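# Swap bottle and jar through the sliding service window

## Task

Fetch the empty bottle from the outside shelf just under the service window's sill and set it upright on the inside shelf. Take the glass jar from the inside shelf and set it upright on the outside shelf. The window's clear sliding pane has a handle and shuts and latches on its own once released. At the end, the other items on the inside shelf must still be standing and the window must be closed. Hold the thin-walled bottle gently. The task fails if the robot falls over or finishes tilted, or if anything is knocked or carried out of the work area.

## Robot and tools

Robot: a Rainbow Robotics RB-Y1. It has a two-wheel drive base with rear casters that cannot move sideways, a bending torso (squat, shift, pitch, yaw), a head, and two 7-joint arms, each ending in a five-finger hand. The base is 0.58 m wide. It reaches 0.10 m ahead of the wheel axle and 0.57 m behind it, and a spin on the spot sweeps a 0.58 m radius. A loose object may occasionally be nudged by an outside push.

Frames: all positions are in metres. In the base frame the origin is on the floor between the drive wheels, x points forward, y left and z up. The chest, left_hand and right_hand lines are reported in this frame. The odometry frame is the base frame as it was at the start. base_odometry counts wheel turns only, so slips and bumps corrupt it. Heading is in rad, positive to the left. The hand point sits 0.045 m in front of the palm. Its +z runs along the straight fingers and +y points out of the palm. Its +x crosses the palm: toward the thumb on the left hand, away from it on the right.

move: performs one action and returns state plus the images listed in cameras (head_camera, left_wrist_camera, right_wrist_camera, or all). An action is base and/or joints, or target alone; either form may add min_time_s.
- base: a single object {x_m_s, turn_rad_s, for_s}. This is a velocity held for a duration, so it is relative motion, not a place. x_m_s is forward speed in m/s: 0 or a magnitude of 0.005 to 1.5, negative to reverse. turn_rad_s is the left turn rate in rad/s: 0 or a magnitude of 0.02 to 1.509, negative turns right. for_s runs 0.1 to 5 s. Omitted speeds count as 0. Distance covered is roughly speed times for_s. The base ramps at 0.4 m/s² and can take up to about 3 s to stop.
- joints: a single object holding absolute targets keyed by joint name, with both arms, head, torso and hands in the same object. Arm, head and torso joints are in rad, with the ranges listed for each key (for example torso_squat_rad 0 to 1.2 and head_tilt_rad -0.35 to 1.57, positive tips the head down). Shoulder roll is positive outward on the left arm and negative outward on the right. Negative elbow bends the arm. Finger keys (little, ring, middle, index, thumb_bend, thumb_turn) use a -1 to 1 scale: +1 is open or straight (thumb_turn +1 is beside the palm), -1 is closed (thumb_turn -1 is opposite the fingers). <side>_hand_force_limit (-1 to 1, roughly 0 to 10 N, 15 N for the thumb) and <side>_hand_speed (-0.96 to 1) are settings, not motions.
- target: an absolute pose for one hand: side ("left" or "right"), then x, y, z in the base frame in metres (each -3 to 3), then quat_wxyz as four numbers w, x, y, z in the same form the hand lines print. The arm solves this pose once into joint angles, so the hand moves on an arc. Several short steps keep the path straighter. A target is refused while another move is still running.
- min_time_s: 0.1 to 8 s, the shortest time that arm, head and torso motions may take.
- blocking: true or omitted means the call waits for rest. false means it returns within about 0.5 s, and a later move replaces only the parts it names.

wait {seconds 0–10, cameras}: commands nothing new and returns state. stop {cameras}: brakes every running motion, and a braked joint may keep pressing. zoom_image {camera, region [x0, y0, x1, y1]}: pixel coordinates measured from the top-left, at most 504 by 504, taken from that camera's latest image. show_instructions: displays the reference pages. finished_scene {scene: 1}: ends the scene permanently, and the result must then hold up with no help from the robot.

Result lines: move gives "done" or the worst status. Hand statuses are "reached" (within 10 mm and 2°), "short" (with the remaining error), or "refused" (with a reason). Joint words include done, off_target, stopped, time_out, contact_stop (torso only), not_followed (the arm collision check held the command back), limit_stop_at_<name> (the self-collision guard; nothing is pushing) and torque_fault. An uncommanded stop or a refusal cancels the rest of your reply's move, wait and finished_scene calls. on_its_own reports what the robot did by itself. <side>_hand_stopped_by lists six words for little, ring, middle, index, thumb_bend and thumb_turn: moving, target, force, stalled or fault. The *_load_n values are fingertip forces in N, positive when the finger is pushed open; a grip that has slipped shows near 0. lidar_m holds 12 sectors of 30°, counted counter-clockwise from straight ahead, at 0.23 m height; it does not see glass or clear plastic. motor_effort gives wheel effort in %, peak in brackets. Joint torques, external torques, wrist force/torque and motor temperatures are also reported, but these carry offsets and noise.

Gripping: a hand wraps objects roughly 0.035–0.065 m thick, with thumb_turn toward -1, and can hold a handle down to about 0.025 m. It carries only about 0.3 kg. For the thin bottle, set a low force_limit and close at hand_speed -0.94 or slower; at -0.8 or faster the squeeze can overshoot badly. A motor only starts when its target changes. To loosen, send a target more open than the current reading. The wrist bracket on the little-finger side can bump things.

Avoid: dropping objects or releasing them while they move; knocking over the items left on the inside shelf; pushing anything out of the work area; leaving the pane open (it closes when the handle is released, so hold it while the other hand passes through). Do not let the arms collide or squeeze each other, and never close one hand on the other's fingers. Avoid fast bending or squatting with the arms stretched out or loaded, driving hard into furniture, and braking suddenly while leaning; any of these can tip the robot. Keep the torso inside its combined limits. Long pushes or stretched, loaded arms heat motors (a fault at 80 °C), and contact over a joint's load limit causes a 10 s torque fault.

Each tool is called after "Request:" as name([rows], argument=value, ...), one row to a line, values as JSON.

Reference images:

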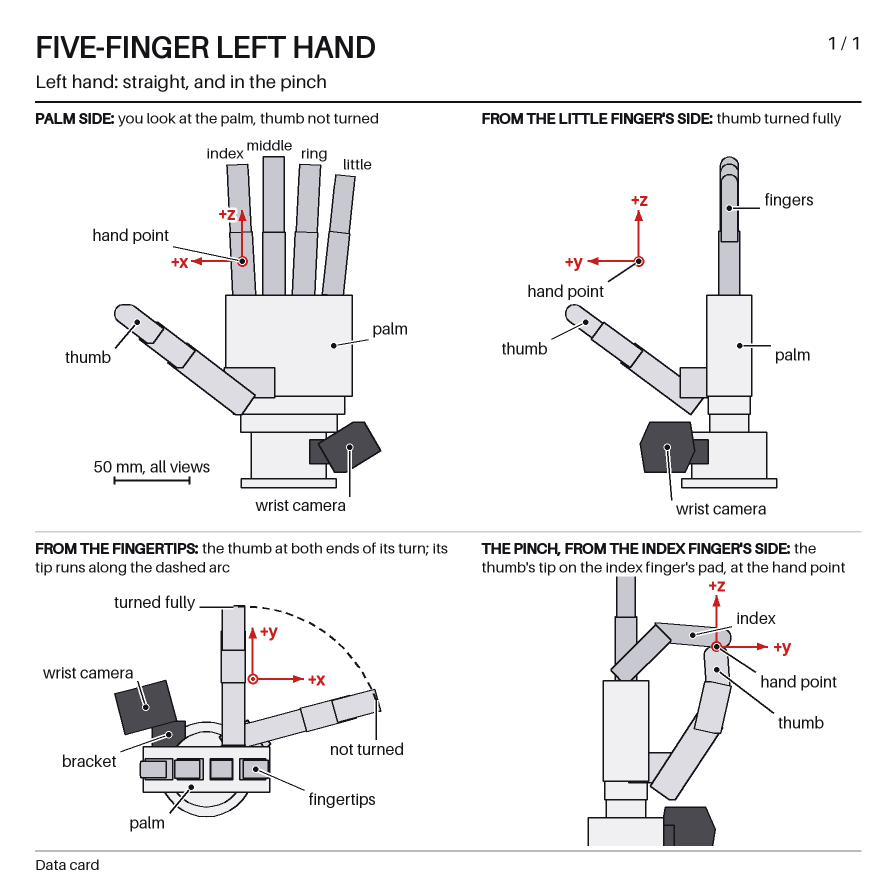

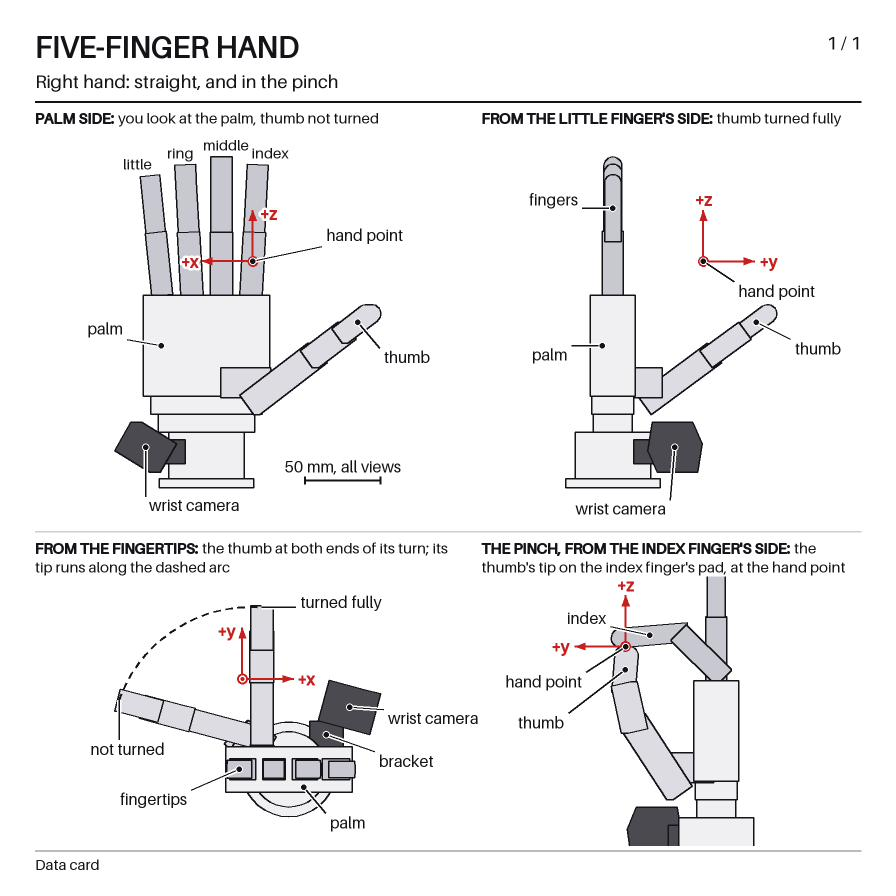

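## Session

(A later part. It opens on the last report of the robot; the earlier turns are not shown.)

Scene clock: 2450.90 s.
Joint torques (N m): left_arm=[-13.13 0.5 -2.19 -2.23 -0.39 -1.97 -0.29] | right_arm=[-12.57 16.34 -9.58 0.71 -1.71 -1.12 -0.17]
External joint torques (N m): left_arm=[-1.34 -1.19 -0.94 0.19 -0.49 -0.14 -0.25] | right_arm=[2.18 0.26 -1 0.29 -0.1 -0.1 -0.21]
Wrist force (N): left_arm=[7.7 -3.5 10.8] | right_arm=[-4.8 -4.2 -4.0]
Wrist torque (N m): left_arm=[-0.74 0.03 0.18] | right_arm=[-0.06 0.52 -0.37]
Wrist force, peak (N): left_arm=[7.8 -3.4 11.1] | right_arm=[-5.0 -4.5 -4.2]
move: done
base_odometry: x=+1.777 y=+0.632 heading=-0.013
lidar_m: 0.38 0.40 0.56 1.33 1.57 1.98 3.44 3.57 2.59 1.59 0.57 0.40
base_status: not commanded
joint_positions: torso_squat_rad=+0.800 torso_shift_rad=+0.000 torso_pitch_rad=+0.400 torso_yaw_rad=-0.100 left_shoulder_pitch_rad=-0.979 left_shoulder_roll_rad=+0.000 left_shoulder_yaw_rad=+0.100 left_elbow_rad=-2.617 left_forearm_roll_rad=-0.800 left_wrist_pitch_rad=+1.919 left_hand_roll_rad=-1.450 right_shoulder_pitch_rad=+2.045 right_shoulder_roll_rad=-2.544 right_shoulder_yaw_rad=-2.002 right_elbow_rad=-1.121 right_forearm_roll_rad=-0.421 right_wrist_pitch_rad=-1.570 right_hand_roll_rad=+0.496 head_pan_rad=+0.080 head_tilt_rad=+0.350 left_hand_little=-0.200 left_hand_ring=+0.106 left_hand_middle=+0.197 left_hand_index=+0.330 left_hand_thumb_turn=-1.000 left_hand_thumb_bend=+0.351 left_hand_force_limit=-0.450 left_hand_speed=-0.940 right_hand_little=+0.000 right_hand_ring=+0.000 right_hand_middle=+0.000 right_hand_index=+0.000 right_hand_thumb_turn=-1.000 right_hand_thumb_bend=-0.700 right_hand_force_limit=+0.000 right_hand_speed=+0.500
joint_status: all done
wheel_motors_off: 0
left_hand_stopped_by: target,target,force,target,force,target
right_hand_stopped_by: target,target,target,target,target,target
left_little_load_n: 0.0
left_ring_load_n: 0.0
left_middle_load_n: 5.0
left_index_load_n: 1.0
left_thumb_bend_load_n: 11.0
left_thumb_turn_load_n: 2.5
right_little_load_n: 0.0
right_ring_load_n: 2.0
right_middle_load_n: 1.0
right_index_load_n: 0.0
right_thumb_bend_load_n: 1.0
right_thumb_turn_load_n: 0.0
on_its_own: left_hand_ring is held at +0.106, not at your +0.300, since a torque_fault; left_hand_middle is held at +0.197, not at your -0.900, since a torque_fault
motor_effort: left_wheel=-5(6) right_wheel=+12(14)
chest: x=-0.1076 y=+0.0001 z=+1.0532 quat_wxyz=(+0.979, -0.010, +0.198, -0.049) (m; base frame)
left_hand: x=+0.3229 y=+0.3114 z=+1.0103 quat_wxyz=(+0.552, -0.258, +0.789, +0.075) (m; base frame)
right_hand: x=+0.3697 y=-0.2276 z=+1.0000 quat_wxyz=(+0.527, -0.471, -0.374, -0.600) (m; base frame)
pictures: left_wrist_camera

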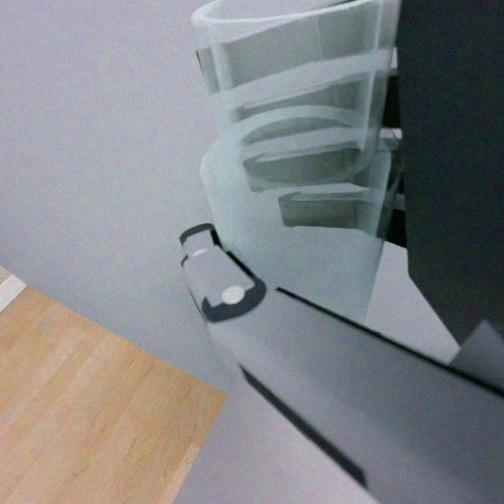

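Request:
move(joints={"left_shoulder_pitch_rad":-0.934,"left_shoulder_roll_rad":0.0,"left_shoulder_yaw_rad":0.094,"left_elbow_rad":-2.617,"left_forearm_roll_rad":-1.602,"left_wrist_pitch_rad":1.919,"left_hand_roll_rad":-2.077}, min_time_s=3)

Request:
move(target={"side":"right","x":0.37,"y":-0.17,"z":1.0,"quat_wxyz":[0.538,-0.457,-0.381,-0.597]}, min_time_s=2.5)

Request:
move(target={"side":"right","x":0.37,"y":-0.11,"z":1.0,"quat_wxyz":[0.55,-0.442,-0.388,-0.594]}, min_time_s=2.5)

Request:
move(target={"side":"right","x":0.372,"y":-0.05,"z":1.0,"quat_wxyz":[0.562,-0.428,-0.395,-0.589]}, min_time_s=2.5)

Request:
move(target={"side":"right","x":0.374,"y":0.01,"z":1.0,"quat_wxyz":[0.572,-0.414,-0.401,-0.584]}, min_time_s=2.5)

Request:
move(target={"side":"right","x":0.376,"y":0.055,"z":1.0,"quat_wxyz":[0.5792,-0.4056,-0.4056,-0.5792]}, min_time_s=2)

Request:
move(target={"side":"right","x":0.374,"y":0.09,"z":0.999,"quat_wxyz":[0.5792,-0.4056,-0.4056,-0.5792]}, min_time_s=2, cameras=["head_camera","left_wrist_camera"])

Scene clock: 2495.67 s.
Joint torques (N m): left_arm=[-8.74 1 -2.33 -1.42 -0.67 -2 -0.27] | right_arm=[-12.6 16.4 -9.72 1.15 -1.62 -0.85 -0.18]
External joint torques (N m): left_arm=[1.55 -1.03 -0.95 -0.01 -0.61 -0.17 -0.24] | right_arm=[2.15 0.32 -1.14 0.72 0 0.17 -0.21]
Wrist force (N): left_arm=[6.6 -7.9 10.9] | right_arm=[-5.3 -3.8 -4.2]
Wrist torque (N m): left_arm=[-0.97 0.16 0.23] | right_arm=[-0.07 0.57 -0.36]
Wrist force, peak (N): left_arm=[7.1 -7.8 11.2] | right_arm=[-5.5 -4.2 -4.5]
move: done
base_odometry: x=+1.777 y=+0.632 heading=-0.013
lidar_m: 0.37 0.41 0.56 1.33 1.59 1.99 3.44 3.58 2.60 1.59 0.56 0.41
base_status: not commanded
joint_positions: torso_squat_rad=+0.800 torso_shift_rad=+0.000 torso_pitch_rad=+0.400 torso_yaw_rad=-0.100 left_shoulder_pitch_rad=-0.934 left_shoulder_roll_rad=+0.000 left_shoulder_yaw_rad=+0.094 left_elbow_rad=-2.617 left_forearm_roll_rad=-1.602 left_wrist_pitch_rad=+1.919 left_hand_roll_rad=-2.077 right_shoulder_pitch_rad=+2.045 right_shoulder_roll_rad=-2.544 right_shoulder_yaw_rad=-2.002 right_elbow_rad=-1.121 right_forearm_roll_rad=-0.421 right_wrist_pitch_rad=-1.570 right_hand_roll_rad=+0.496 head_pan_rad=+0.080 head_tilt_rad=+0.350 left_hand_little=-0.200 left_hand_ring=+0.106 left_hand_middle=+0.197 left_hand_index=+0.330 left_hand_thumb_turn=-1.000 left_hand_thumb_bend=+0.351 left_hand_force_limit=-0.450 left_hand_speed=-0.940 right_hand_little=+0.000 right_hand_ring=+0.000 right_hand_middle=+0.000 right_hand_index=+0.000 right_hand_thumb_turn=-1.000 right_hand_thumb_bend=-0.700 right_hand_force_limit=+0.000 right_hand_speed=+0.500
joint_status: all done
wheel_motors_off: 0
left_hand_stopped_by: target,target,force,target,force,target
right_hand_stopped_by: target,target,target,target,target,target
left_little_load_n: 0.0
left_ring_load_n: 0.0
left_middle_load_n: 5.5
left_index_load_n: 1.0
left_thumb_bend_load_n: 11.0
left_thumb_turn_load_n: 2.5
right_little_load_n: 0.0
right_ring_load_n: 1.5
right_middle_load_n: 1.0
right_index_load_n: 0.0
right_thumb_bend_load_n: 1.0
right_thumb_turn_load_n: 0.0
on_its_own: left_hand_ring is held at +0.106, not at your +0.300, since a torque_fault; left_hand_middle is held at +0.197, not at your -0.900, since a torque_fault
motor_effort: left_wheel=-5(7) right_wheel=+12(15)
chest: x=-0.1076 y=+0.0001 z=+1.0532 quat_wxyz=(+0.979, -0.010, +0.198, -0.049) (m; base frame)
left_hand: x=+0.1355 y=+0.4231 z=+1.0372 quat_wxyz=(+0.331, -0.308, +0.779, +0.434) (m; base frame)
right_hand: x=+0.3697 y=-0.2276 z=+1.0000 quat_wxyz=(+0.527, -0.471, -0.374, -0.600) (m; base frame)
pictures: none

Scene clock: 2498.50 s.
Joint torques (N m): left_arm=[-9.44 1.04 -2.45 -1.41 -0.57 -2.1 -0.19] | right_arm=[-15.9 12.37 -8.37 -0.02 -1.55 -0.88 0.31]
External joint torques (N m): left_arm=[0.85 -0.98 -1.06 -0.01 -0.51 -0.27 -0.16] | right_arm=[-0.53 -2.22 0.82 0.38 -0.03 0.21 0.28]
Wrist force (N): left_arm=[6.6 -7.8 10.7] | right_arm=[-6.2 -3.5 -4.2]
Wrist torque (N m): left_arm=[-0.92 0.17 0.21] | right_arm=[-0.07 0.55 -0.21]
Wrist force, peak (N): left_arm=[6.8 -7.9 11.1] | right_arm=[-6.1 -7.0 -4.9]
move: done
base_odometry: x=+1.777 y=+0.632 heading=-0.013
lidar_m: 0.38 0.40 0.55 1.35 1.57 2.00 3.44 3.59 2.59 1.59 0.56 0.41
base_status: not commanded
joint_positions: torso_squat_rad=+0.800 torso_shift_rad=+0.000 torso_pitch_rad=+0.400 torso_yaw_rad=-0.100 left_shoulder_pitch_rad=-0.934 left_shoulder_roll_rad=+0.000 left_shoulder_yaw_rad=+0.094 left_elbow_rad=-2.617 left_forearm_roll_rad=-1.602 left_wrist_pitch_rad=+1.919 left_hand_roll_rad=-2.077 right_shoulder_pitch_rad=+2.018 right_shoulder_roll_rad=-2.580 right_shoulder_yaw_rad=-2.001 right_elbow_rad=-1.269 right_forearm_roll_rad=-0.410 right_wrist_pitch_rad=-1.430 right_hand_roll_rad=+0.555 head_pan_rad=+0.080 head_tilt_rad=+0.350 left_hand_little=-0.200 left_hand_ring=+0.106 left_hand_middle=+0.197 left_hand_index=+0.330 left_hand_thumb_turn=-1.000 left_hand_thumb_bend=+0.351 left_hand_force_limit=-0.450 left_hand_speed=-0.940 right_hand_little=+0.000 right_hand_ring=+0.000 right_hand_middle=+0.000 right_hand_index=+0.000 right_hand_thumb_turn=-1.000 right_hand_thumb_bend=-0.700 right_hand_force_limit=+0.000 right_hand_speed=+0.500
joint_status: all done
wheel_motors_off: 0
left_hand_stopped_by: target,target,force,target,force,target
right_hand_stopped_by: target,target,target,target,target,target
left_little_load_n: 0.0
left_ring_load_n: 0.0
left_middle_load_n: 5.5
left_index_load_n: 1.0
left_thumb_bend_load_n: 11.0
left_thumb_turn_load_n: 2.5
right_little_load_n: 0.0
right_ring_load_n: 1.5
right_middle_load_n: 0.5
right_index_load_n: 0.0
right_thumb_bend_load_n: 1.0
right_thumb_turn_load_n: 0.5
on_its_own: left_hand_ring is held at +0.106, not at your +0.300, since a torque_fault; left_hand_middle is held at +0.197, not at your -0.900, since a torque_fault
motor_effort: left_wheel=-7(8) right_wheel=+11(14)
chest: x=-0.1076 y=+0.0001 z=+1.0532 quat_wxyz=(+0.979, -0.010, +0.198, -0.049) (m; base frame)
left_hand: x=+0.1355 y=+0.4230 z=+1.0372 quat_wxyz=(+0.331, -0.308, +0.779, +0.434) (m; base frame)
right_hand: x=+0.3698 y=-0.1703 z=+1.0000 quat_wxyz=(+0.538, -0.457, -0.381, -0.597) (m; base frame)
right_hand_status: reached (checked arc, planned for 2.5 s): 0 mm and 0.0 deg off.
pictures: none

Scene clock: 2501.33 s.
Joint torques (N m): left_arm=[-9.08 0.75 -2.31 -1.4 -0.56 -2.01 -0.31] | right_arm=[-16.59 10.87 -9.03 -1.16 -1.36 -1.15 0.19]
External joint torques (N m): left_arm=[1.2 -1.27 -0.92 0 -0.49 -0.18 -0.28] | right_arm=[-0.37 -2.08 0.55 0.05 0.06 -0.01 0.15]
Wrist force (N): left_arm=[6.8 -7.7 10.7] | right_arm=[-6.1 -3.4 -4.2]
Wrist torque (N m): left_arm=[-0.94 0.12 0.23] | right_arm=[-0.10 0.57 -0.20]
Wrist force, peak (N): left_arm=[6.9 -7.9 11.1] | right_arm=[-6.7 -3.6 -4.7]
move: done
base_odometry: x=+1.777 y=+0.632 heading=-0.013
lidar_m: 0.38 0.41 0.56 1.34 1.57 1.97 3.43 3.57 2.59 1.57 0.57 0.40
base_status: not commanded
joint_positions: torso_squat_rad=+0.800 torso_shift_rad=+0.000 torso_pitch_rad=+0.400 torso_yaw_rad=-0.100 left_shoulder_pitch_rad=-0.934 left_shoulder_roll_rad=+0.000 left_shoulder_yaw_rad=+0.094 left_elbow_rad=-2.617 left_forearm_roll_rad=-1.602 left_wrist_pitch_rad=+1.919 left_hand_roll_rad=-2.077 right_shoulder_pitch_rad=+1.979 right_shoulder_roll_rad=-2.656 right_shoulder_yaw_rad=-1.997 right_elbow_rad=-1.363 right_forearm_roll_rad=-0.399 right_wrist_pitch_rad=-1.300 right_hand_roll_rad=+0.603 head_pan_rad=+0.080 head_tilt_rad=+0.350 left_hand_little=-0.200 left_hand_ring=+0.106 left_hand_middle=+0.197 left_hand_index=+0.330 left_hand_thumb_turn=-1.000 left_hand_thumb_bend=+0.351 left_hand_force_limit=-0.450 left_hand_speed=-0.940 right_hand_little=+0.000 right_hand_ring=+0.000 right_hand_middle=+0.000 right_hand_index=+0.000 right_hand_thumb_turn=-1.000 right_hand_thumb_bend=-0.700 right_hand_force_limit=+0.000 right_hand_speed=+0.500
joint_status: all done
wheel_motors_off: 0
left_hand_stopped_by: target,target,force,target,force,target
right_hand_stopped_by: target,target,target,target,target,target
left_little_load_n: 0.0
left_ring_load_n: 0.5
left_middle_load_n: 5.0
left_index_load_n: 0.5
left_thumb_bend_load_n: 11.0
left_thumb_turn_load_n: 2.5
right_little_load_n: 0.0
right_ring_load_n: 1.5
right_middle_load_n: 0.5
right_index_load_n: 0.0
right_thumb_bend_load_n: 1.0
right_thumb_turn_load_n: 0.5
on_its_own: left_hand_ring is held at +0.106, not at your +0.300, since a torque_fault; left_hand_middle is held at +0.197, not at your -0.900, since a torque_fault
motor_effort: left_wheel=-6(8) right_wheel=+12(14)
chest: x=-0.1076 y=+0.0001 z=+1.0532 quat_wxyz=(+0.979, -0.010, +0.198, -0.049) (m; base frame)
left_hand: x=+0.1355 y=+0.4230 z=+1.0372 quat_wxyz=(+0.331, -0.308, +0.779, +0.434) (m; base frame)
right_hand: x=+0.3699 y=-0.1103 z=+1.0000 quat_wxyz=(+0.550, -0.442, -0.388, -0.594) (m; base frame)
right_hand_status: reached (checked arc, planned for 2.5 s): 0 mm and 0.0 deg off.
pictures: none

Scene clock: 2504.17 s.
Joint torques (N m): left_arm=[-9.23 1.06 -2.38 -1.66 -0.5 -1.94 -0.29] | right_arm=[-17.81 9.19 -8.66 -1.61 -1.21 -0.94 0.52]
External joint torques (N m): left_arm=[1.05 -0.96 -0.99 -0.26 -0.44 -0.11 -0.26] | right_arm=[-0.48 -2.07 1.14 0.28 0.11 0.21 0.49]
Wrist force (N): left_arm=[6.7 -7.9 11.0] | right_arm=[-6.0 -3.4 -3.9]
Wrist torque (N m): left_arm=[-0.97 0.15 0.23] | right_arm=[-0.10 0.62 -0.19]
Wrist force, peak (N): left_arm=[6.9 -8.0 11.0] | right_arm=[-6.3 -3.9 -5.0]
move: done
base_odometry: x=+1.777 y=+0.632 heading=-0.013
lidar_m: 0.38 0.40 0.56 1.34 1.57 1.98 3.43 3.57 2.58 1.58 0.57 0.41
base_status: not commanded
joint_positions: torso_squat_rad=+0.800 torso_shift_rad=+0.000 torso_pitch_rad=+0.400 torso_yaw_rad=-0.100 left_shoulder_pitch_rad=-0.934 left_shoulder_roll_rad=+0.000 left_shoulder_yaw_rad=+0.094 left_elbow_rad=-2.617 left_forearm_roll_rad=-1.602 left_wrist_pitch_rad=+1.919 left_hand_roll_rad=-2.077 right_shoulder_pitch_rad=+1.925 right_shoulder_roll_rad=-2.768 right_shoulder_yaw_rad=-1.988 right_elbow_rad=-1.391 right_forearm_roll_rad=-0.382 right_wrist_pitch_rad=-1.194 right_hand_roll_rad=+0.629 head_pan_rad=+0.080 head_tilt_rad=+0.350 left_hand_little=-0.200 left_hand_ring=+0.106 left_hand_middle=+0.197 left_hand_index=+0.330 left_hand_thumb_turn=-1.000 left_hand_thumb_bend=+0.351 left_hand_force_limit=-0.450 left_hand_speed=-0.940 right_hand_little=+0.000 right_hand_ring=+0.000 right_hand_middle=+0.000 right_hand_index=+0.000 right_hand_thumb_turn=-1.000 right_hand_thumb_bend=-0.700 right_hand_force_limit=+0.000 right_hand_speed=+0.500
joint_status: all done
wheel_motors_off: 0
left_hand_stopped_by: target,target,force,target,force,target
right_hand_stopped_by: target,target,target,target,target,target
left_little_load_n: 0.5
left_ring_load_n: 0.5
left_middle_load_n: 5.0
left_index_load_n: 1.0
left_thumb_bend_load_n: 11.0
left_thumb_turn_load_n: 2.5
right_little_load_n: 0.0
right_ring_load_n: 1.5
right_middle_load_n: 0.0
right_index_load_n: 0.0
right_thumb_bend_load_n: 1.0
right_thumb_turn_load_n: 0.5
on_its_own: left_hand_ring is held at +0.106, not at your +0.300, since a torque_fault; left_hand_middle is held at +0.197, not at your -0.900, since a torque_fault
motor_effort: left_wheel=-6(8) right_wheel=+12(15)
chest: x=-0.1076 y=+0.0001 z=+1.0532 quat_wxyz=(+0.979, -0.010, +0.198, -0.049) (m; base frame)
left_hand: x=+0.1355 y=+0.4230 z=+1.0372 quat_wxyz=(+0.331, -0.308, +0.779, +0.434) (m; base frame)
right_hand: x=+0.3718 y=-0.0502 z=+1.0001 quat_wxyz=(+0.561, -0.428, -0.394, -0.589) (m; base frame)
right_hand_status: reached (checked arc, planned for 2.5 s): 0 mm and 0.0 deg off.
pictures: none

Scene clock: 2507.00 s.
Joint torques (N m): left_arm=[-9.16 1.27 -2.81 -1.29 -0.6 -2.05 -0.34] | right_arm=[-18.22 7.58 -9.12 -1 -1.25 -0.65 0.35]
External joint torques (N m): left_arm=[1.12 -0.75 -1.43 0.11 -0.54 -0.22 -0.31] | right_arm=[0.26 -2 0.76 1.45 -0.01 0.52 0.32]
Wrist force (N): left_arm=[6.7 -7.9 10.9] | right_arm=[-5.6 -3.9 -4.3]
Wrist torque (N m): left_arm=[-0.96 0.16 0.23] | right_arm=[-0.01 0.67 -0.26]
Wrist force, peak (N): left_arm=[6.8 -7.9 11.1] | right_arm=[-7.7 -7.5 -5.5]
move: done
base_odometry: x=+1.777 y=+0.632 heading=-0.013
lidar_m: 0.38 0.40 0.54 1.33 1.59 1.99 3.44 3.58 2.59 1.58 0.57 0.42
base_status: not commanded
joint_positions: torso_squat_rad=+0.800 torso_shift_rad=+0.000 torso_pitch_rad=+0.400 torso_yaw_rad=-0.100 left_shoulder_pitch_rad=-0.934 left_shoulder_roll_rad=+0.000 left_shoulder_yaw_rad=+0.094 left_elbow_rad=-2.617 left_forearm_roll_rad=-1.602 left_wrist_pitch_rad=+1.919 left_hand_roll_rad=-2.077 right_shoulder_pitch_rad=+1.866 right_shoulder_roll_rad=-2.903 right_shoulder_yaw_rad=-1.975 right_elbow_rad=-1.371 right_forearm_roll_rad=-0.367 right_wrist_pitch_rad=-1.109 right_hand_roll_rad=+0.651 head_pan_rad=+0.080 head_tilt_rad=+0.350 left_hand_little=-0.200 left_hand_ring=+0.106 left_hand_middle=+0.197 left_hand_index=+0.330 left_hand_thumb_turn=-1.000 left_hand_thumb_bend=+0.351 left_hand_force_limit=-0.450 left_hand_speed=-0.940 right_hand_little=+0.000 right_hand_ring=+0.000 right_hand_middle=+0.000 right_hand_index=+0.000 right_hand_thumb_turn=-1.000 right_hand_thumb_bend=-0.700 right_hand_force_limit=+0.000 right_hand_speed=+0.500
joint_status: all done
wheel_motors_off: 0
left_hand_stopped_by: target,target,force,target,force,target
right_hand_stopped_by: target,target,target,target,target,target
left_little_load_n: 0.0
left_ring_load_n: 0.5
left_middle_load_n: 5.5
left_index_load_n: 1.0
left_thumb_bend_load_n: 10.5
left_thumb_turn_load_n: 2.5
right_little_load_n: 0.0
right_ring_load_n: 2.0
right_middle_load_n: 0.5
right_index_load_n: 0.0
right_thumb_bend_load_n: 1.0
right_thumb_turn_load_n: 0.5
on_its_own: left_hand_ring is held at +0.106, not at your +0.300, since a torque_fault; left_hand_middle is held at +0.197, not at your -0.900, since a torque_fault
motor_effort: left_wheel=-7(8) right_wheel=+11(14)
chest: x=-0.1076 y=+0.0001 z=+1.0532 quat_wxyz=(+0.979, -0.010, +0.198, -0.049) (m; base frame)
left_hand: x=+0.1355 y=+0.4230 z=+1.0372 quat_wxyz=(+0.331, -0.308, +0.779, +0.434) (m; base frame)
right_hand: x=+0.3737 y=+0.0098 z=+1.0002 quat_wxyz=(+0.572, -0.414, -0.401, -0.584) (m; base frame)
right_hand_status: reached (checked arc, planned for 2.5 s): 0 mm and 0.0 deg off.
pictures: none

Scene clock: 2509.33 s.
Joint torques (N m): left_arm=[-9.3 1.12 -2.64 -1.3 -0.53 -2.15 -0.33] | right_arm=[-18.88 6.64 -8.43 -1.1 -1.18 -0.64 0.55]
External joint torques (N m): left_arm=[0.99 -0.9 -1.26 0.1 -0.46 -0.32 -0.3] | right_arm=[0.5 -1.74 1.39 1.63 0.03 0.52 0.51]
Wrist force (N): left_arm=[6.6 -7.8 11.0] | right_arm=[-5.4 -4.7 -3.9]
Wrist torque (N m): left_arm=[-0.96 0.16 0.22] | right_arm=[-0.07 0.67 -0.24]
Wrist force, peak (N): left_arm=[6.8 -7.8 11.1] | right_arm=[-8.0 -12.8 -5.4]
move: done
base_odometry: x=+1.777 y=+0.632 heading=-0.013
lidar_m: 0.38 0.40 0.55 1.34 1.58 1.99 3.43 3.57 2.59 1.58 0.57 0.41
base_status: not commanded
joint_positions: torso_squat_rad=+0.800 torso_shift_rad=+0.000 torso_pitch_rad=+0.400 torso_yaw_rad=-0.100 left_shoulder_pitch_rad=-0.934 left_shoulder_roll_rad=+0.000 left_shoulder_yaw_rad=+0.094 left_elbow_rad=-2.617 left_forearm_roll_rad=-1.602 left_wrist_pitch_rad=+1.919 left_hand_roll_rad=-2.077 right_shoulder_pitch_rad=+1.816 right_shoulder_roll_rad=-3.017 right_shoulder_yaw_rad=-1.964 right_elbow_rad=-1.320 right_forearm_roll_rad=-0.355 right_wrist_pitch_rad=-1.063 right_hand_roll_rad=+0.657 head_pan_rad=+0.080 head_tilt_rad=+0.350 left_hand_little=-0.200 left_hand_ring=+0.106 left_hand_middle=+0.197 left_hand_index=+0.330 left_hand_thumb_turn=-1.000 left_hand_thumb_bend=+0.351 left_hand_force_limit=-0.450 left_hand_speed=-0.940 right_hand_little=+0.000 right_hand_ring=+0.000 right_hand_middle=+0.000 right_hand_index=+0.000 right_hand_thumb_turn=-1.000 right_hand_thumb_bend=-0.700 right_hand_force_limit=+0.000 right_hand_speed=+0.500
joint_status: all done
wheel_motors_off: 0
left_hand_stopped_by: target,target,force,target,force,target
right_hand_stopped_by: target,target,target,target,target,target
left_little_load_n: 0.0
left_ring_load_n: 0.0
left_middle_load_n: 5.0
left_index_load_n: 0.5
left_thumb_bend_load_n: 11.0
left_thumb_turn_load_n: 2.5
right_little_load_n: 0.0
right_ring_load_n: 2.0
right_middle_load_n: 0.5
right_index_load_n: 0.5
right_thumb_bend_load_n: 1.0
right_thumb_turn_load_n: 0.0
on_its_own: left_hand_ring is held at +0.106, not at your +0.300, since a torque_fault; left_hand_middle is held at +0.197, not at your -0.900, since a torque_fault
motor_effort: left_wheel=-6(8) right_wheel=+12(14)
chest: x=-0.1076 y=+0.0001 z=+1.0532 quat_wxyz=(+0.979, -0.010, +0.198, -0.049) (m; base frame)
left_hand: x=+0.1355 y=+0.4230 z=+1.0372 quat_wxyz=(+0.331, -0.308, +0.779, +0.434) (m; base frame)
right_hand: x=+0.3758 y=+0.0549 z=+1.0002 quat_wxyz=(+0.579, -0.406, -0.405, -0.579) (m; base frame)
right_hand_status: reached (checked arc, planned for 2.0 s): 0 mm and 0.0 deg off.
pictures: none

Scene clock: 2511.67 s.
Joint torques (N m): left_arm=[-9.16 0.98 -2.62 -1.36 -0.5 -2.07 -0.32] | right_arm=[-19.8 4.63 -9.1 -2.25 -1.18 -0.94 0.25]
External joint torques (N m): left_arm=[1.12 -1.04 -1.24 0.05 -0.44 -0.24 -0.29] | right_arm=[-0.11 -2.8 0.74 0.81 -0.06 0.26 0.22]
Wrist force (N): left_arm=[6.6 -7.8 10.7] | right_arm=[-5.7 -3.6 -5.5]
Wrist torque (N m): left_arm=[-0.92 0.17 0.22] | right_arm=[-0.06 0.69 -0.20]
Wrist force, peak (N): left_arm=[6.9 -7.7 11.2] | right_arm=[-5.6 -12.4 -8.6]
move: done
base_odometry: x=+1.777 y=+0.632 heading=-0.013
lidar_m: 0.38 0.40 0.56 1.33 1.58 1.98 3.43 3.56 2.59 1.58 0.56 0.41
base_status: not commanded
joint_positions: torso_squat_rad=+0.800 torso_shift_rad=+0.000 torso_pitch_rad=+0.400 torso_yaw_rad=-0.100 left_shoulder_pitch_rad=-0.934 left_shoulder_roll_rad=+0.000 left_shoulder_yaw_rad=+0.094 left_elbow_rad=-2.617 left_forearm_roll_rad=-1.602 left_wrist_pitch_rad=+1.919 left_hand_roll_rad=-2.077 right_shoulder_pitch_rad=+1.793 right_shoulder_roll_rad=-3.092 right_shoulder_yaw_rad=-1.961 right_elbow_rad=-1.316 right_forearm_roll_rad=-0.357 right_wrist_pitch_rad=-0.992 right_hand_roll_rad=+0.683 head_pan_rad=+0.080 head_tilt_rad=+0.350 left_hand_little=-0.200 left_hand_ring=+0.106 left_hand_middle=+0.197 left_hand_index=+0.330 left_hand_thumb_turn=-1.000 left_hand_thumb_bend=+0.351 left_hand_force_limit=-0.450 left_hand_speed=-0.940 right_hand_little=+0.000 right_hand_ring=+0.000 right_hand_middle=+0.000 right_hand_index=+0.000 right_hand_thumb_turn=-1.000 right_hand_thumb_bend=-0.700 right_hand_force_limit=+0.000 right_hand_speed=+0.500
joint_status: all done
wheel_motors_off: 0
left_hand_stopped_by: target,target,force,target,force,target
right_hand_stopped_by: target,target,target,target,target,target
left_little_load_n: 0.0
left_ring_load_n: 0.0
left_middle_load_n: 5.0
left_index_load_n: 1.0
left_thumb_bend_load_n: 11.0
left_thumb_turn_load_n: 2.0
right_little_load_n: 0.0
right_ring_load_n: 0.0
right_middle_load_n: 0.5
right_index_load_n: -0.5
right_thumb_bend_load_n: 1.0
right_thumb_turn_load_n: 0.5
on_its_own: left_hand_ring is held at +0.106, not at your +0.300, since a torque_fault; left_hand_middle is held at +0.197, not at your -0.900, since a torque_fault
motor_effort: left_wheel=-7(8) right_wheel=+12(14)
chest: x=-0.1076 y=+0.0001 z=+1.0532 quat_wxyz=(+0.979, -0.010, +0.198, -0.049) (m; base frame)
left_hand: x=+0.1356 y=+0.4230 z=+1.0372 quat_wxyz=(+0.331, -0.308, +0.779, +0.434) (m; base frame)
right_hand: x=+0.3741 y=+0.0897 z=+0.9990 quat_wxyz=(+0.579, -0.406, -0.405, -0.579) (m; base frame)
right_hand_status: reached (checked arc, planned for 2.0 s): 0 mm and 0.0 deg off.
pictures: head_camera, left_wrist_camera

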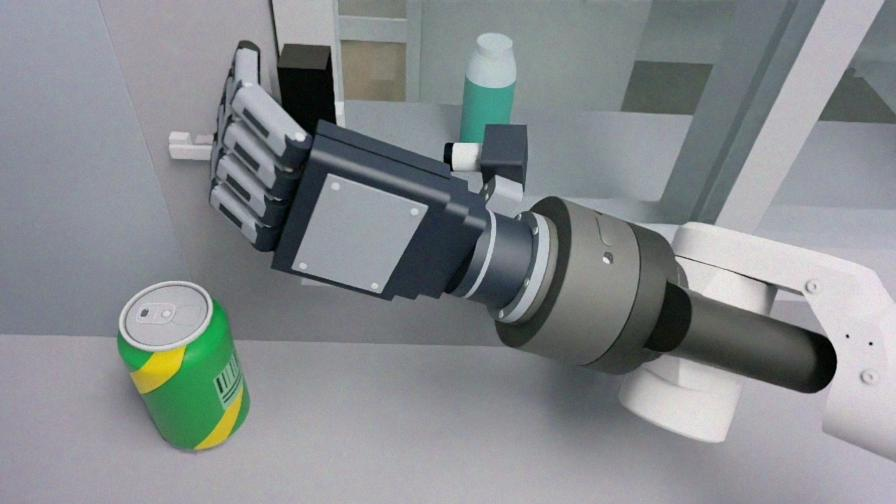

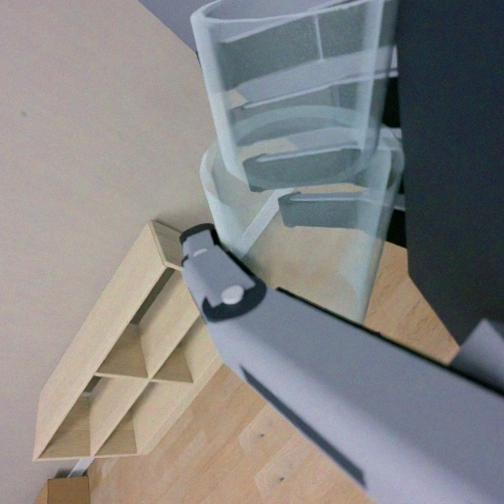

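Request:
move(target={"side":"right","x":0.31,"y":0.08,"z":1.003,"quat_wxyz":[0.5792,-0.4056,-0.4056,-0.5792]}, min_time_s=1.5)

Request:
move(joints={"right_shoulder_pitch_rad":2.036,"right_shoulder_roll_rad":-2.024,"right_shoulder_yaw_rad":-2.091,"right_elbow_rad":-2.318,"right_forearm_roll_rad":-0.398,"right_wrist_pitch_rad":-0.861,"right_hand_roll_rad":0.643}, min_time_s=3)

Request:
move(base={"x_m_s":-0.15,"for_s":1.2})

Request:
move(joints={"left_shoulder_pitch_rad":-0.868,"left_shoulder_roll_rad":0.0,"left_shoulder_yaw_rad":-0.466,"left_elbow_rad":-2.386,"left_forearm_roll_rad":-0.73,"left_wrist_pitch_rad":1.919,"left_hand_roll_rad":-1.2}, min_time_s=4)

Request:
move(target={"side":"left","x":0.46,"y":0.0,"z":0.93,"quat_wxyz":[0.5,0.018,0.865,-0.042]}, min_time_s=3, cameras=["all"])

Scene clock: 2523.03 s.
Joint torques (N m): left_arm=[-9.44 0.76 -2.45 -1.39 -0.55 -2.06 -0.29] | right_arm=[-14.5 7.8 -11.78 -3.86 -0.97 -1.15 0.21]
External joint torques (N m): left_arm=[0.84 -1.26 -1.07 0.02 -0.49 -0.23 -0.26] | right_arm=[2.24 0.43 -1.79 0.12 -0.14 0.24 0.18]
Wrist force (N): left_arm=[6.6 -7.7 10.8] | right_arm=[-5.5 -3.7 -5.8]
Wrist torque (N m): left_arm=[-0.94 0.17 0.21] | right_arm=[-0.10 0.64 -0.21]
Wrist force, peak (N): left_arm=[6.7 -7.9 11.2] | right_arm=[-5.1 -11.0 -3.0]
move: done
base_odometry: x=+1.777 y=+0.632 heading=-0.013
lidar_m: 0.39 0.41 0.53 1.34 1.58 2.00 3.44 3.57 2.59 1.58 0.57 0.41
base_status: not commanded
joint_positions: torso_squat_rad=+0.800 torso_shift_rad=+0.000 torso_pitch_rad=+0.400 torso_yaw_rad=-0.100 left_shoulder_pitch_rad=-0.934 left_shoulder_roll_rad=+0.000 left_shoulder_yaw_rad=+0.094 left_elbow_rad=-2.617 left_forearm_roll_rad=-1.602 left_wrist_pitch_rad=+1.919 left_hand_roll_rad=-2.077 right_shoulder_pitch_rad=+1.925 right_shoulder_roll_rad=-2.938 right_shoulder_yaw_rad=-1.982 right_elbow_rad=-1.687 right_forearm_roll_rad=-0.392 right_wrist_pitch_rad=-0.838 right_hand_roll_rad=+0.816 head_pan_rad=+0.080 head_tilt_rad=+0.350 left_hand_little=-0.200 left_hand_ring=+0.106 left_hand_middle=+0.197 left_hand_index=+0.330 left_hand_thumb_turn=-1.000 left_hand_thumb_bend=+0.351 left_hand_force_limit=-0.450 left_hand_speed=-0.940 right_hand_little=+0.000 right_hand_ring=+0.000 right_hand_middle=+0.000 right_hand_index=+0.000 right_hand_thumb_turn=-1.000 right_hand_thumb_bend=-0.700 right_hand_force_limit=+0.000 right_hand_speed=+0.500
joint_status: all done
wheel_motors_off: 0
left_hand_stopped_by: target,target,force,target,force,target
right_hand_stopped_by: target,target,target,target,target,target
left_little_load_n: 0.0
left_ring_load_n: 0.0
left_middle_load_n: 5.5
left_index_load_n: 1.0
left_thumb_bend_load_n: 11.0
left_thumb_turn_load_n: 2.0
right_little_load_n: 0.0
right_ring_load_n: 0.0
right_middle_load_n: 0.5
right_index_load_n: 0.5
right_thumb_bend_load_n: 1.0
right_thumb_turn_load_n: 0.5
on_its_own: left_hand_ring is held at +0.106, not at your +0.300, since a torque_fault; left_hand_middle is held at +0.197, not at your -0.900, since a torque_fault
motor_effort: left_wheel=-7(8) right_wheel=+11(13)
chest: x=-0.1075 y=+0.0001 z=+1.0532 quat_wxyz=(+0.979, -0.010, +0.198, -0.049) (m; base frame)
left_hand: x=+0.1356 y=+0.4230 z=+1.0372 quat_wxyz=(+0.331, -0.308, +0.779, +0.434) (m; base frame)
right_hand: x=+0.3099 y=+0.0801 z=+1.0029 quat_wxyz=(+0.580, -0.405, -0.406, -0.579) (m; base frame)
right_hand_status: reached (checked arc, planned for 1.5 s): 0 mm and 0.1 deg off.
pictures: none

Scene clock: 2526.33 s.
Joint torques (N m): left_arm=[-9.29 0.94 -2.29 -1.54 -0.6 -2.13 -0.24] | right_arm=[-6.66 11.95 -10.01 -0.6 -1.16 -1.52 -0.09]
External joint torques (N m): left_arm=[0.99 -1.08 -0.91 -0.13 -0.54 -0.3 -0.22] | right_arm=[1.95 1.07 -2.03 -0.08 0 -0.29 -0.12]
Wrist force (N): left_arm=[6.7 -7.7 10.8] | right_arm=[-5.8 -3.8 -3.9]
Wrist torque (N m): left_arm=[-0.92 0.14 0.22] | right_arm=[-0.19 0.55 -0.41]
Wrist force, peak (N): left_arm=[6.7 -7.9 11.1] | right_arm=[-5.8 -3.7 -5.9]
move: done
base_odometry: x=+1.777 y=+0.632 heading=-0.013
lidar_m: 0.38 0.40 0.55 1.35 1.60 1.99 3.44 3.58 2.59 1.60 0.56 0.41
base_status: not commanded
joint_positions: torso_squat_rad=+0.800 torso_shift_rad=+0.000 torso_pitch_rad=+0.400 torso_yaw_rad=-0.100 left_shoulder_pitch_rad=-0.934 left_shoulder_roll_rad=+0.000 left_shoulder_yaw_rad=+0.094 left_elbow_rad=-2.617 left_forearm_roll_rad=-1.602 left_wrist_pitch_rad=+1.919 left_hand_roll_rad=-2.077 right_shoulder_pitch_rad=+2.036 right_shoulder_roll_rad=-2.024 right_shoulder_yaw_rad=-2.091 right_elbow_rad=-2.318 right_forearm_roll_rad=-0.398 right_wrist_pitch_rad=-0.861 right_hand_roll_rad=+0.643 head_pan_rad=+0.080 head_tilt_rad=+0.350 left_hand_little=-0.200 left_hand_ring=+0.106 left_hand_middle=+0.197 left_hand_index=+0.330 left_hand_thumb_turn=-1.000 left_hand_thumb_bend=+0.351 left_hand_force_limit=-0.450 left_hand_speed=-0.940 right_hand_little=+0.000 right_hand_ring=+0.000 right_hand_middle=+0.000 right_hand_index=+0.000 right_hand_thumb_turn=-1.000 right_hand_thumb_bend=-0.700 right_hand_force_limit=+0.000 right_hand_speed=+0.500
joint_status: all done
wheel_motors_off: 0
left_hand_stopped_by: target,target,force,target,force,target
right_hand_stopped_by: target,target,target,target,target,target
left_little_load_n: 0.0
left_ring_load_n: 0.0
left_middle_load_n: 5.5
left_index_load_n: 0.5
left_thumb_bend_load_n: 11.0
left_thumb_turn_load_n: 2.0
right_little_load_n: 0.0
right_ring_load_n: 0.0
right_middle_load_n: 0.5
right_index_load_n: 0.0
right_thumb_bend_load_n: 1.0
right_thumb_turn_load_n: 0.0
on_its_own: left_hand_ring is held at +0.106, not at your +0.300, since a torque_fault; left_hand_middle is held at +0.197, not at your -0.900, since a torque_fault
motor_effort: left_wheel=-8(9) right_wheel=+12(14)
chest: x=-0.1075 y=+0.0001 z=+1.0532 quat_wxyz=(+0.979, -0.010, +0.198, -0.049) (m; base frame)
left_hand: x=+0.1356 y=+0.4230 z=+1.0372 quat_wxyz=(+0.331, -0.308, +0.779, +0.434) (m; base frame)
right_hand: x=+0.2000 y=-0.0599 z=+1.0500 quat_wxyz=(+0.500, -0.500, -0.501, -0.499) (m; base frame)
pictures: none

Scene clock: 2528.37 s.
Joint torques (N m): left_arm=[-9.74 1.38 -2.52 -1.24 -0.41 -2.38 -0.38] | right_arm=[-7.09 11.22 -9.35 -0.36 -1.26 -1.41 -0.08]
External joint torques (N m): left_arm=[0.54 -0.64 -1.14 0.17 -0.34 -0.55 -0.36] | right_arm=[1.52 0.34 -1.37 0.16 -0.1 -0.18 -0.12]
Wrist force (N): left_arm=[6.8 -8.0 10.8] | right_arm=[-6.0 -3.6 -4.2]
Wrist torque (N m): left_arm=[-0.96 0.14 0.23] | right_arm=[-0.16 0.59 -0.41]
Wrist force, peak (N): left_arm=[6.4 -8.4 11.1] | right_arm=[-6.4 -3.8 -4.2]
move: done
base_odometry: x=+1.597 y=+0.634 heading=-0.013
lidar_m: 0.56 0.60 0.80 1.30 1.49 1.85 3.26 3.37 2.60 2.31 0.83 0.60
base_status: done (sent for 1.2 of 1.2 s)
joint_positions: torso_squat_rad=+0.800 torso_shift_rad=+0.000 torso_pitch_rad=+0.400 torso_yaw_rad=-0.100 left_shoulder_pitch_rad=-0.934 left_shoulder_roll_rad=+0.000 left_shoulder_yaw_rad=+0.094 left_elbow_rad=-2.617 left_forearm_roll_rad=-1.602 left_wrist_pitch_rad=+1.919 left_hand_roll_rad=-2.077 right_shoulder_pitch_rad=+2.036 right_shoulder_roll_rad=-2.024 right_shoulder_yaw_rad=-2.091 right_elbow_rad=-2.318 right_forearm_roll_rad=-0.398 right_wrist_pitch_rad=-0.861 right_hand_roll_rad=+0.643 head_pan_rad=+0.080 head_tilt_rad=+0.350 left_hand_little=-0.200 left_hand_ring=+0.106 left_hand_middle=+0.197 left_hand_index=+0.330 left_hand_thumb_turn=-1.000 left_hand_thumb_bend=+0.351 left_hand_force_limit=-0.450 left_hand_speed=-0.940 right_hand_little=+0.000 right_hand_ring=+0.000 right_hand_middle=+0.000 right_hand_index=+0.000 right_hand_thumb_turn=-1.000 right_hand_thumb_bend=-0.700 right_hand_force_limit=+0.000 right_hand_speed=+0.500
joint_status: not commanded
wheel_motors_off: 0
left_hand_stopped_by: target,target,force,target,force,target
right_hand_stopped_by: target,target,target,target,target,target
left_little_load_n: 0.0
left_ring_load_n: 0.0
left_middle_load_n: 5.5
left_index_load_n: 1.0
left_thumb_bend_load_n: 11.0
left_thumb_turn_load_n: 2.5
right_little_load_n: 0.0
right_ring_load_n: 0.0
right_middle_load_n: 0.5
right_index_load_n: 0.0
right_thumb_bend_load_n: 1.0
right_thumb_turn_load_n: 0.5
on_its_own: left_hand_ring is held at +0.106, not at your +0.300, since a torque_fault; left_hand_middle is held at +0.197, not at your -0.900, since a torque_fault
motor_effort: left_wheel=-9(32) right_wheel=-10(33)
chest: x=-0.1075 y=+0.0001 z=+1.0532 quat_wxyz=(+0.979, -0.010, +0.198, -0.049) (m; base frame)
left_hand: x=+0.1356 y=+0.4230 z=+1.0371 quat_wxyz=(+0.331, -0.308, +0.779, +0.434) (m; base frame)
right_hand: x=+0.2001 y=-0.0599 z=+1.0500 quat_wxyz=(+0.500, -0.500, -0.501, -0.499) (m; base frame)
pictures: none

Scene clock: 2532.67 s.
Joint torques (N m): left_arm=[-10.56 -2.94 -0.1 -4.86 -0.66 -2.07 0.14] | right_arm=[-7.66 10.72 -9.3 -0.18 -1.23 -1.23 0.07]
External joint torques (N m): left_arm=[1.29 -0.13 -0.9 0.07 -0.03 -0.43 0.17] | right_arm=[0.95 -0.16 -1.31 0.34 -0.07 0 0.03]
Wrist force (N): left_arm=[7.5 -4.8 11.8] | right_arm=[-5.9 -4.0 -3.9]
Wrist torque (N m): left_arm=[-0.86 0.07 0.29] | right_arm=[-0.22 0.56 -0.40]
Wrist force, peak (N): left_arm=[6.9 -8.0 11.0] | right_arm=[-6.4 -4.2 -3.9]
move: done
base_odometry: x=+1.597 y=+0.634 heading=-0.013
lidar_m: 0.56 0.58 0.82 1.30 1.48 1.85 3.25 3.38 2.60 2.32 0.84 0.59
base_status: not commanded
joint_positions: torso_squat_rad=+0.800 torso_shift_rad=+0.000 torso_pitch_rad=+0.400 torso_yaw_rad=-0.100 left_shoulder_pitch_rad=-0.868 left_shoulder_roll_rad=+0.000 left_shoulder_yaw_rad=-0.466 left_elbow_rad=-2.386 left_forearm_roll_rad=-0.730 left_wrist_pitch_rad=+1.919 left_hand_roll_rad=-1.200 right_shoulder_pitch_rad=+2.036 right_shoulder_roll_rad=-2.024 right_shoulder_yaw_rad=-2.091 right_elbow_rad=-2.318 right_forearm_roll_rad=-0.398 right_wrist_pitch_rad=-0.861 right_hand_roll_rad=+0.643 head_pan_rad=+0.080 head_tilt_rad=+0.350 left_hand_little=-0.200 left_hand_ring=+0.106 left_hand_middle=+0.197 left_hand_index=+0.330 left_hand_thumb_turn=-1.000 left_hand_thumb_bend=+0.351 left_hand_force_limit=-0.450 left_hand_speed=-0.940 right_hand_little=+0.000 right_hand_ring=+0.000 right_hand_middle=+0.000 right_hand_index=+0.000 right_hand_thumb_turn=-1.000 right_hand_thumb_bend=-0.700 right_hand_force_limit=+0.000 right_hand_speed=+0.500
joint_status: all done
wheel_motors_off: 0
left_hand_stopped_by: target,target,force,target,force,target
right_hand_stopped_by: target,target,target,target,target,target
left_little_load_n: 0.0
left_ring_load_n: 0.0
left_middle_load_n: 5.0
left_index_load_n: 1.0
left_thumb_bend_load_n: 11.0
left_thumb_turn_load_n: 2.0
right_little_load_n: 0.0
right_ring_load_n: 0.0
right_middle_load_n: 0.5
right_index_load_n: 0.0
right_thumb_bend_load_n: 1.0
right_thumb_turn_load_n: 0.5
on_its_own: left_hand_ring is held at +0.106, not at your +0.300, since a torque_fault; left_hand_middle is held at +0.197, not at your -0.900, since a torque_fault
motor_effort: left_wheel=-10(11) right_wheel=-12(14)
chest: x=-0.1075 y=+0.0001 z=+1.0532 quat_wxyz=(+0.979, -0.010, +0.198, -0.049) (m; base frame)
left_hand: x=+0.3463 y=+0.1232 z=+0.9555 quat_wxyz=(+0.521, -0.037, +0.852, +0.035) (m; base frame)
right_hand: x=+0.2001 y=-0.0599 z=+1.0500 quat_wxyz=(+0.500, -0.500, -0.501, -0.499) (m; base frame)
pictures: none

Scene clock: 2532.97 s.
Joint torques (N m): left_arm=[-11.57 -2.82 -0.39 -4.88 -0.66 -2.14 0.18] | right_arm=[-7.1 11.45 -8.76 -0.05 -1.3 -1.49 -0.08]
External joint torques (N m): left_arm=[0.28 -0.01 -1.19 0.04 -0.03 -0.5 0.21] | right_arm=[1.51 0.58 -0.77 0.47 -0.14 -0.26 -0.11]
Wrist force (N): left_arm=[7.6 -4.7 11.7] | right_arm=[-6.1 -3.8 -3.9]
Wrist torque (N m): left_arm=[-0.85 0.07 0.29] | right_arm=[-0.20 0.59 -0.42]
Wrist force, peak (N): left_arm=[7.7 -4.6 11.7] | right_arm=[-6.2 -4.2 -4.1]
move: refused
base_odometry: x=+1.597 y=+0.634 heading=-0.013
lidar_m: 0.56 0.58 0.81 1.31 1.48 1.84 3.26 3.39 2.59 2.31 0.82 0.60
base_status: not commanded
joint_positions: torso_squat_rad=+0.800 torso_shift_rad=+0.000 torso_pitch_rad=+0.400 torso_yaw_rad=-0.100 left_shoulder_pitch_rad=-0.868 left_shoulder_roll_rad=+0.000 left_shoulder_yaw_rad=-0.466 left_elbow_rad=-2.386 left_forearm_roll_rad=-0.730 left_wrist_pitch_rad=+1.919 left_hand_roll_rad=-1.200 right_shoulder_pitch_rad=+2.036 right_shoulder_roll_rad=-2.024 right_shoulder_yaw_rad=-2.091 right_elbow_rad=-2.318 right_forearm_roll_rad=-0.398 right_wrist_pitch_rad=-0.861 right_hand_roll_rad=+0.643 head_pan_rad=+0.080 head_tilt_rad=+0.350 left_hand_little=-0.200 left_hand_ring=+0.106 left_hand_middle=+0.197 left_hand_index=+0.330 left_hand_thumb_turn=-1.000 left_hand_thumb_bend=+0.351 left_hand_force_limit=-0.450 left_hand_speed=-0.940 right_hand_little=+0.000 right_hand_ring=+0.000 right_hand_middle=+0.000 right_hand_index=+0.000 right_hand_thumb_turn=-1.000 right_hand_thumb_bend=-0.700 right_hand_force_limit=+0.000 right_hand_speed=+0.500
joint_status: not commanded
wheel_motors_off: 0
left_hand_stopped_by: target,target,force,target,force,target
right_hand_stopped_by: target,target,target,target,target,target
left_little_load_n: 0.0
left_ring_load_n: 0.0
left_middle_load_n: 5.0
left_index_load_n: 1.0
left_thumb_bend_load_n: 11.0
left_thumb_turn_load_n: 2.5
right_little_load_n: 0.0
right_ring_load_n: 0.0
right_middle_load_n: 0.5
right_index_load_n: 0.0
right_thumb_bend_load_n: 1.0
right_thumb_turn_load_n: 0.0
on_its_own: left_hand_ring is held at +0.106, not at your +0.300, since a torque_fault; left_hand_middle is held at +0.197, not at your -0.900, since a torque_fault
motor_effort: left_wheel=-9(11) right_wheel=-12(12)
chest: x=-0.1075 y=+0.0001 z=+1.0532 quat_wxyz=(+0.979, -0.010, +0.198, -0.049) (m; base frame)
left_hand: x=+0.3463 y=+0.1232 z=+0.9555 quat_wxyz=(+0.521, -0.037, +0.852, +0.035) (m; base frame)
left_hand_status: refused: the posture found for that pose touches the other arm. Nothing moved. The solve starts from where the arm stands: from another posture it may find a clear one.
right_hand: x=+0.2001 y=-0.0599 z=+1.0500 quat_wxyz=(+0.500, -0.500, -0.501, -0.499) (m; base frame)
pictures: head_camera, left_wrist_camera, right_wrist_camera

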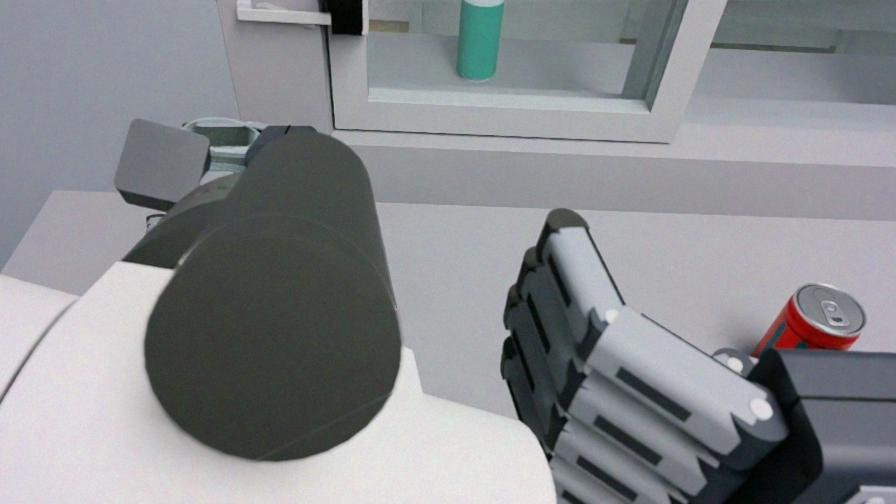

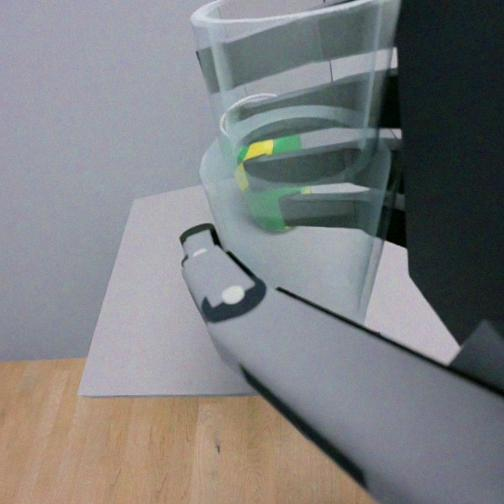

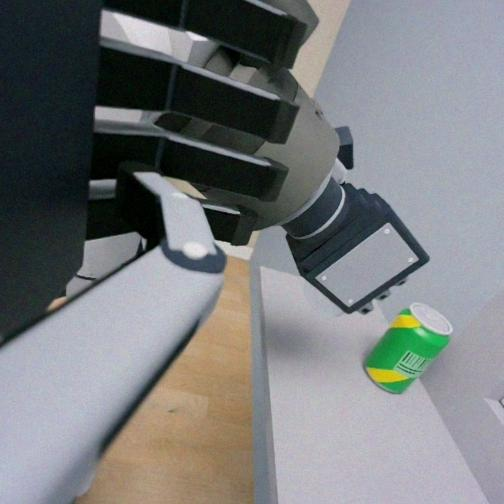

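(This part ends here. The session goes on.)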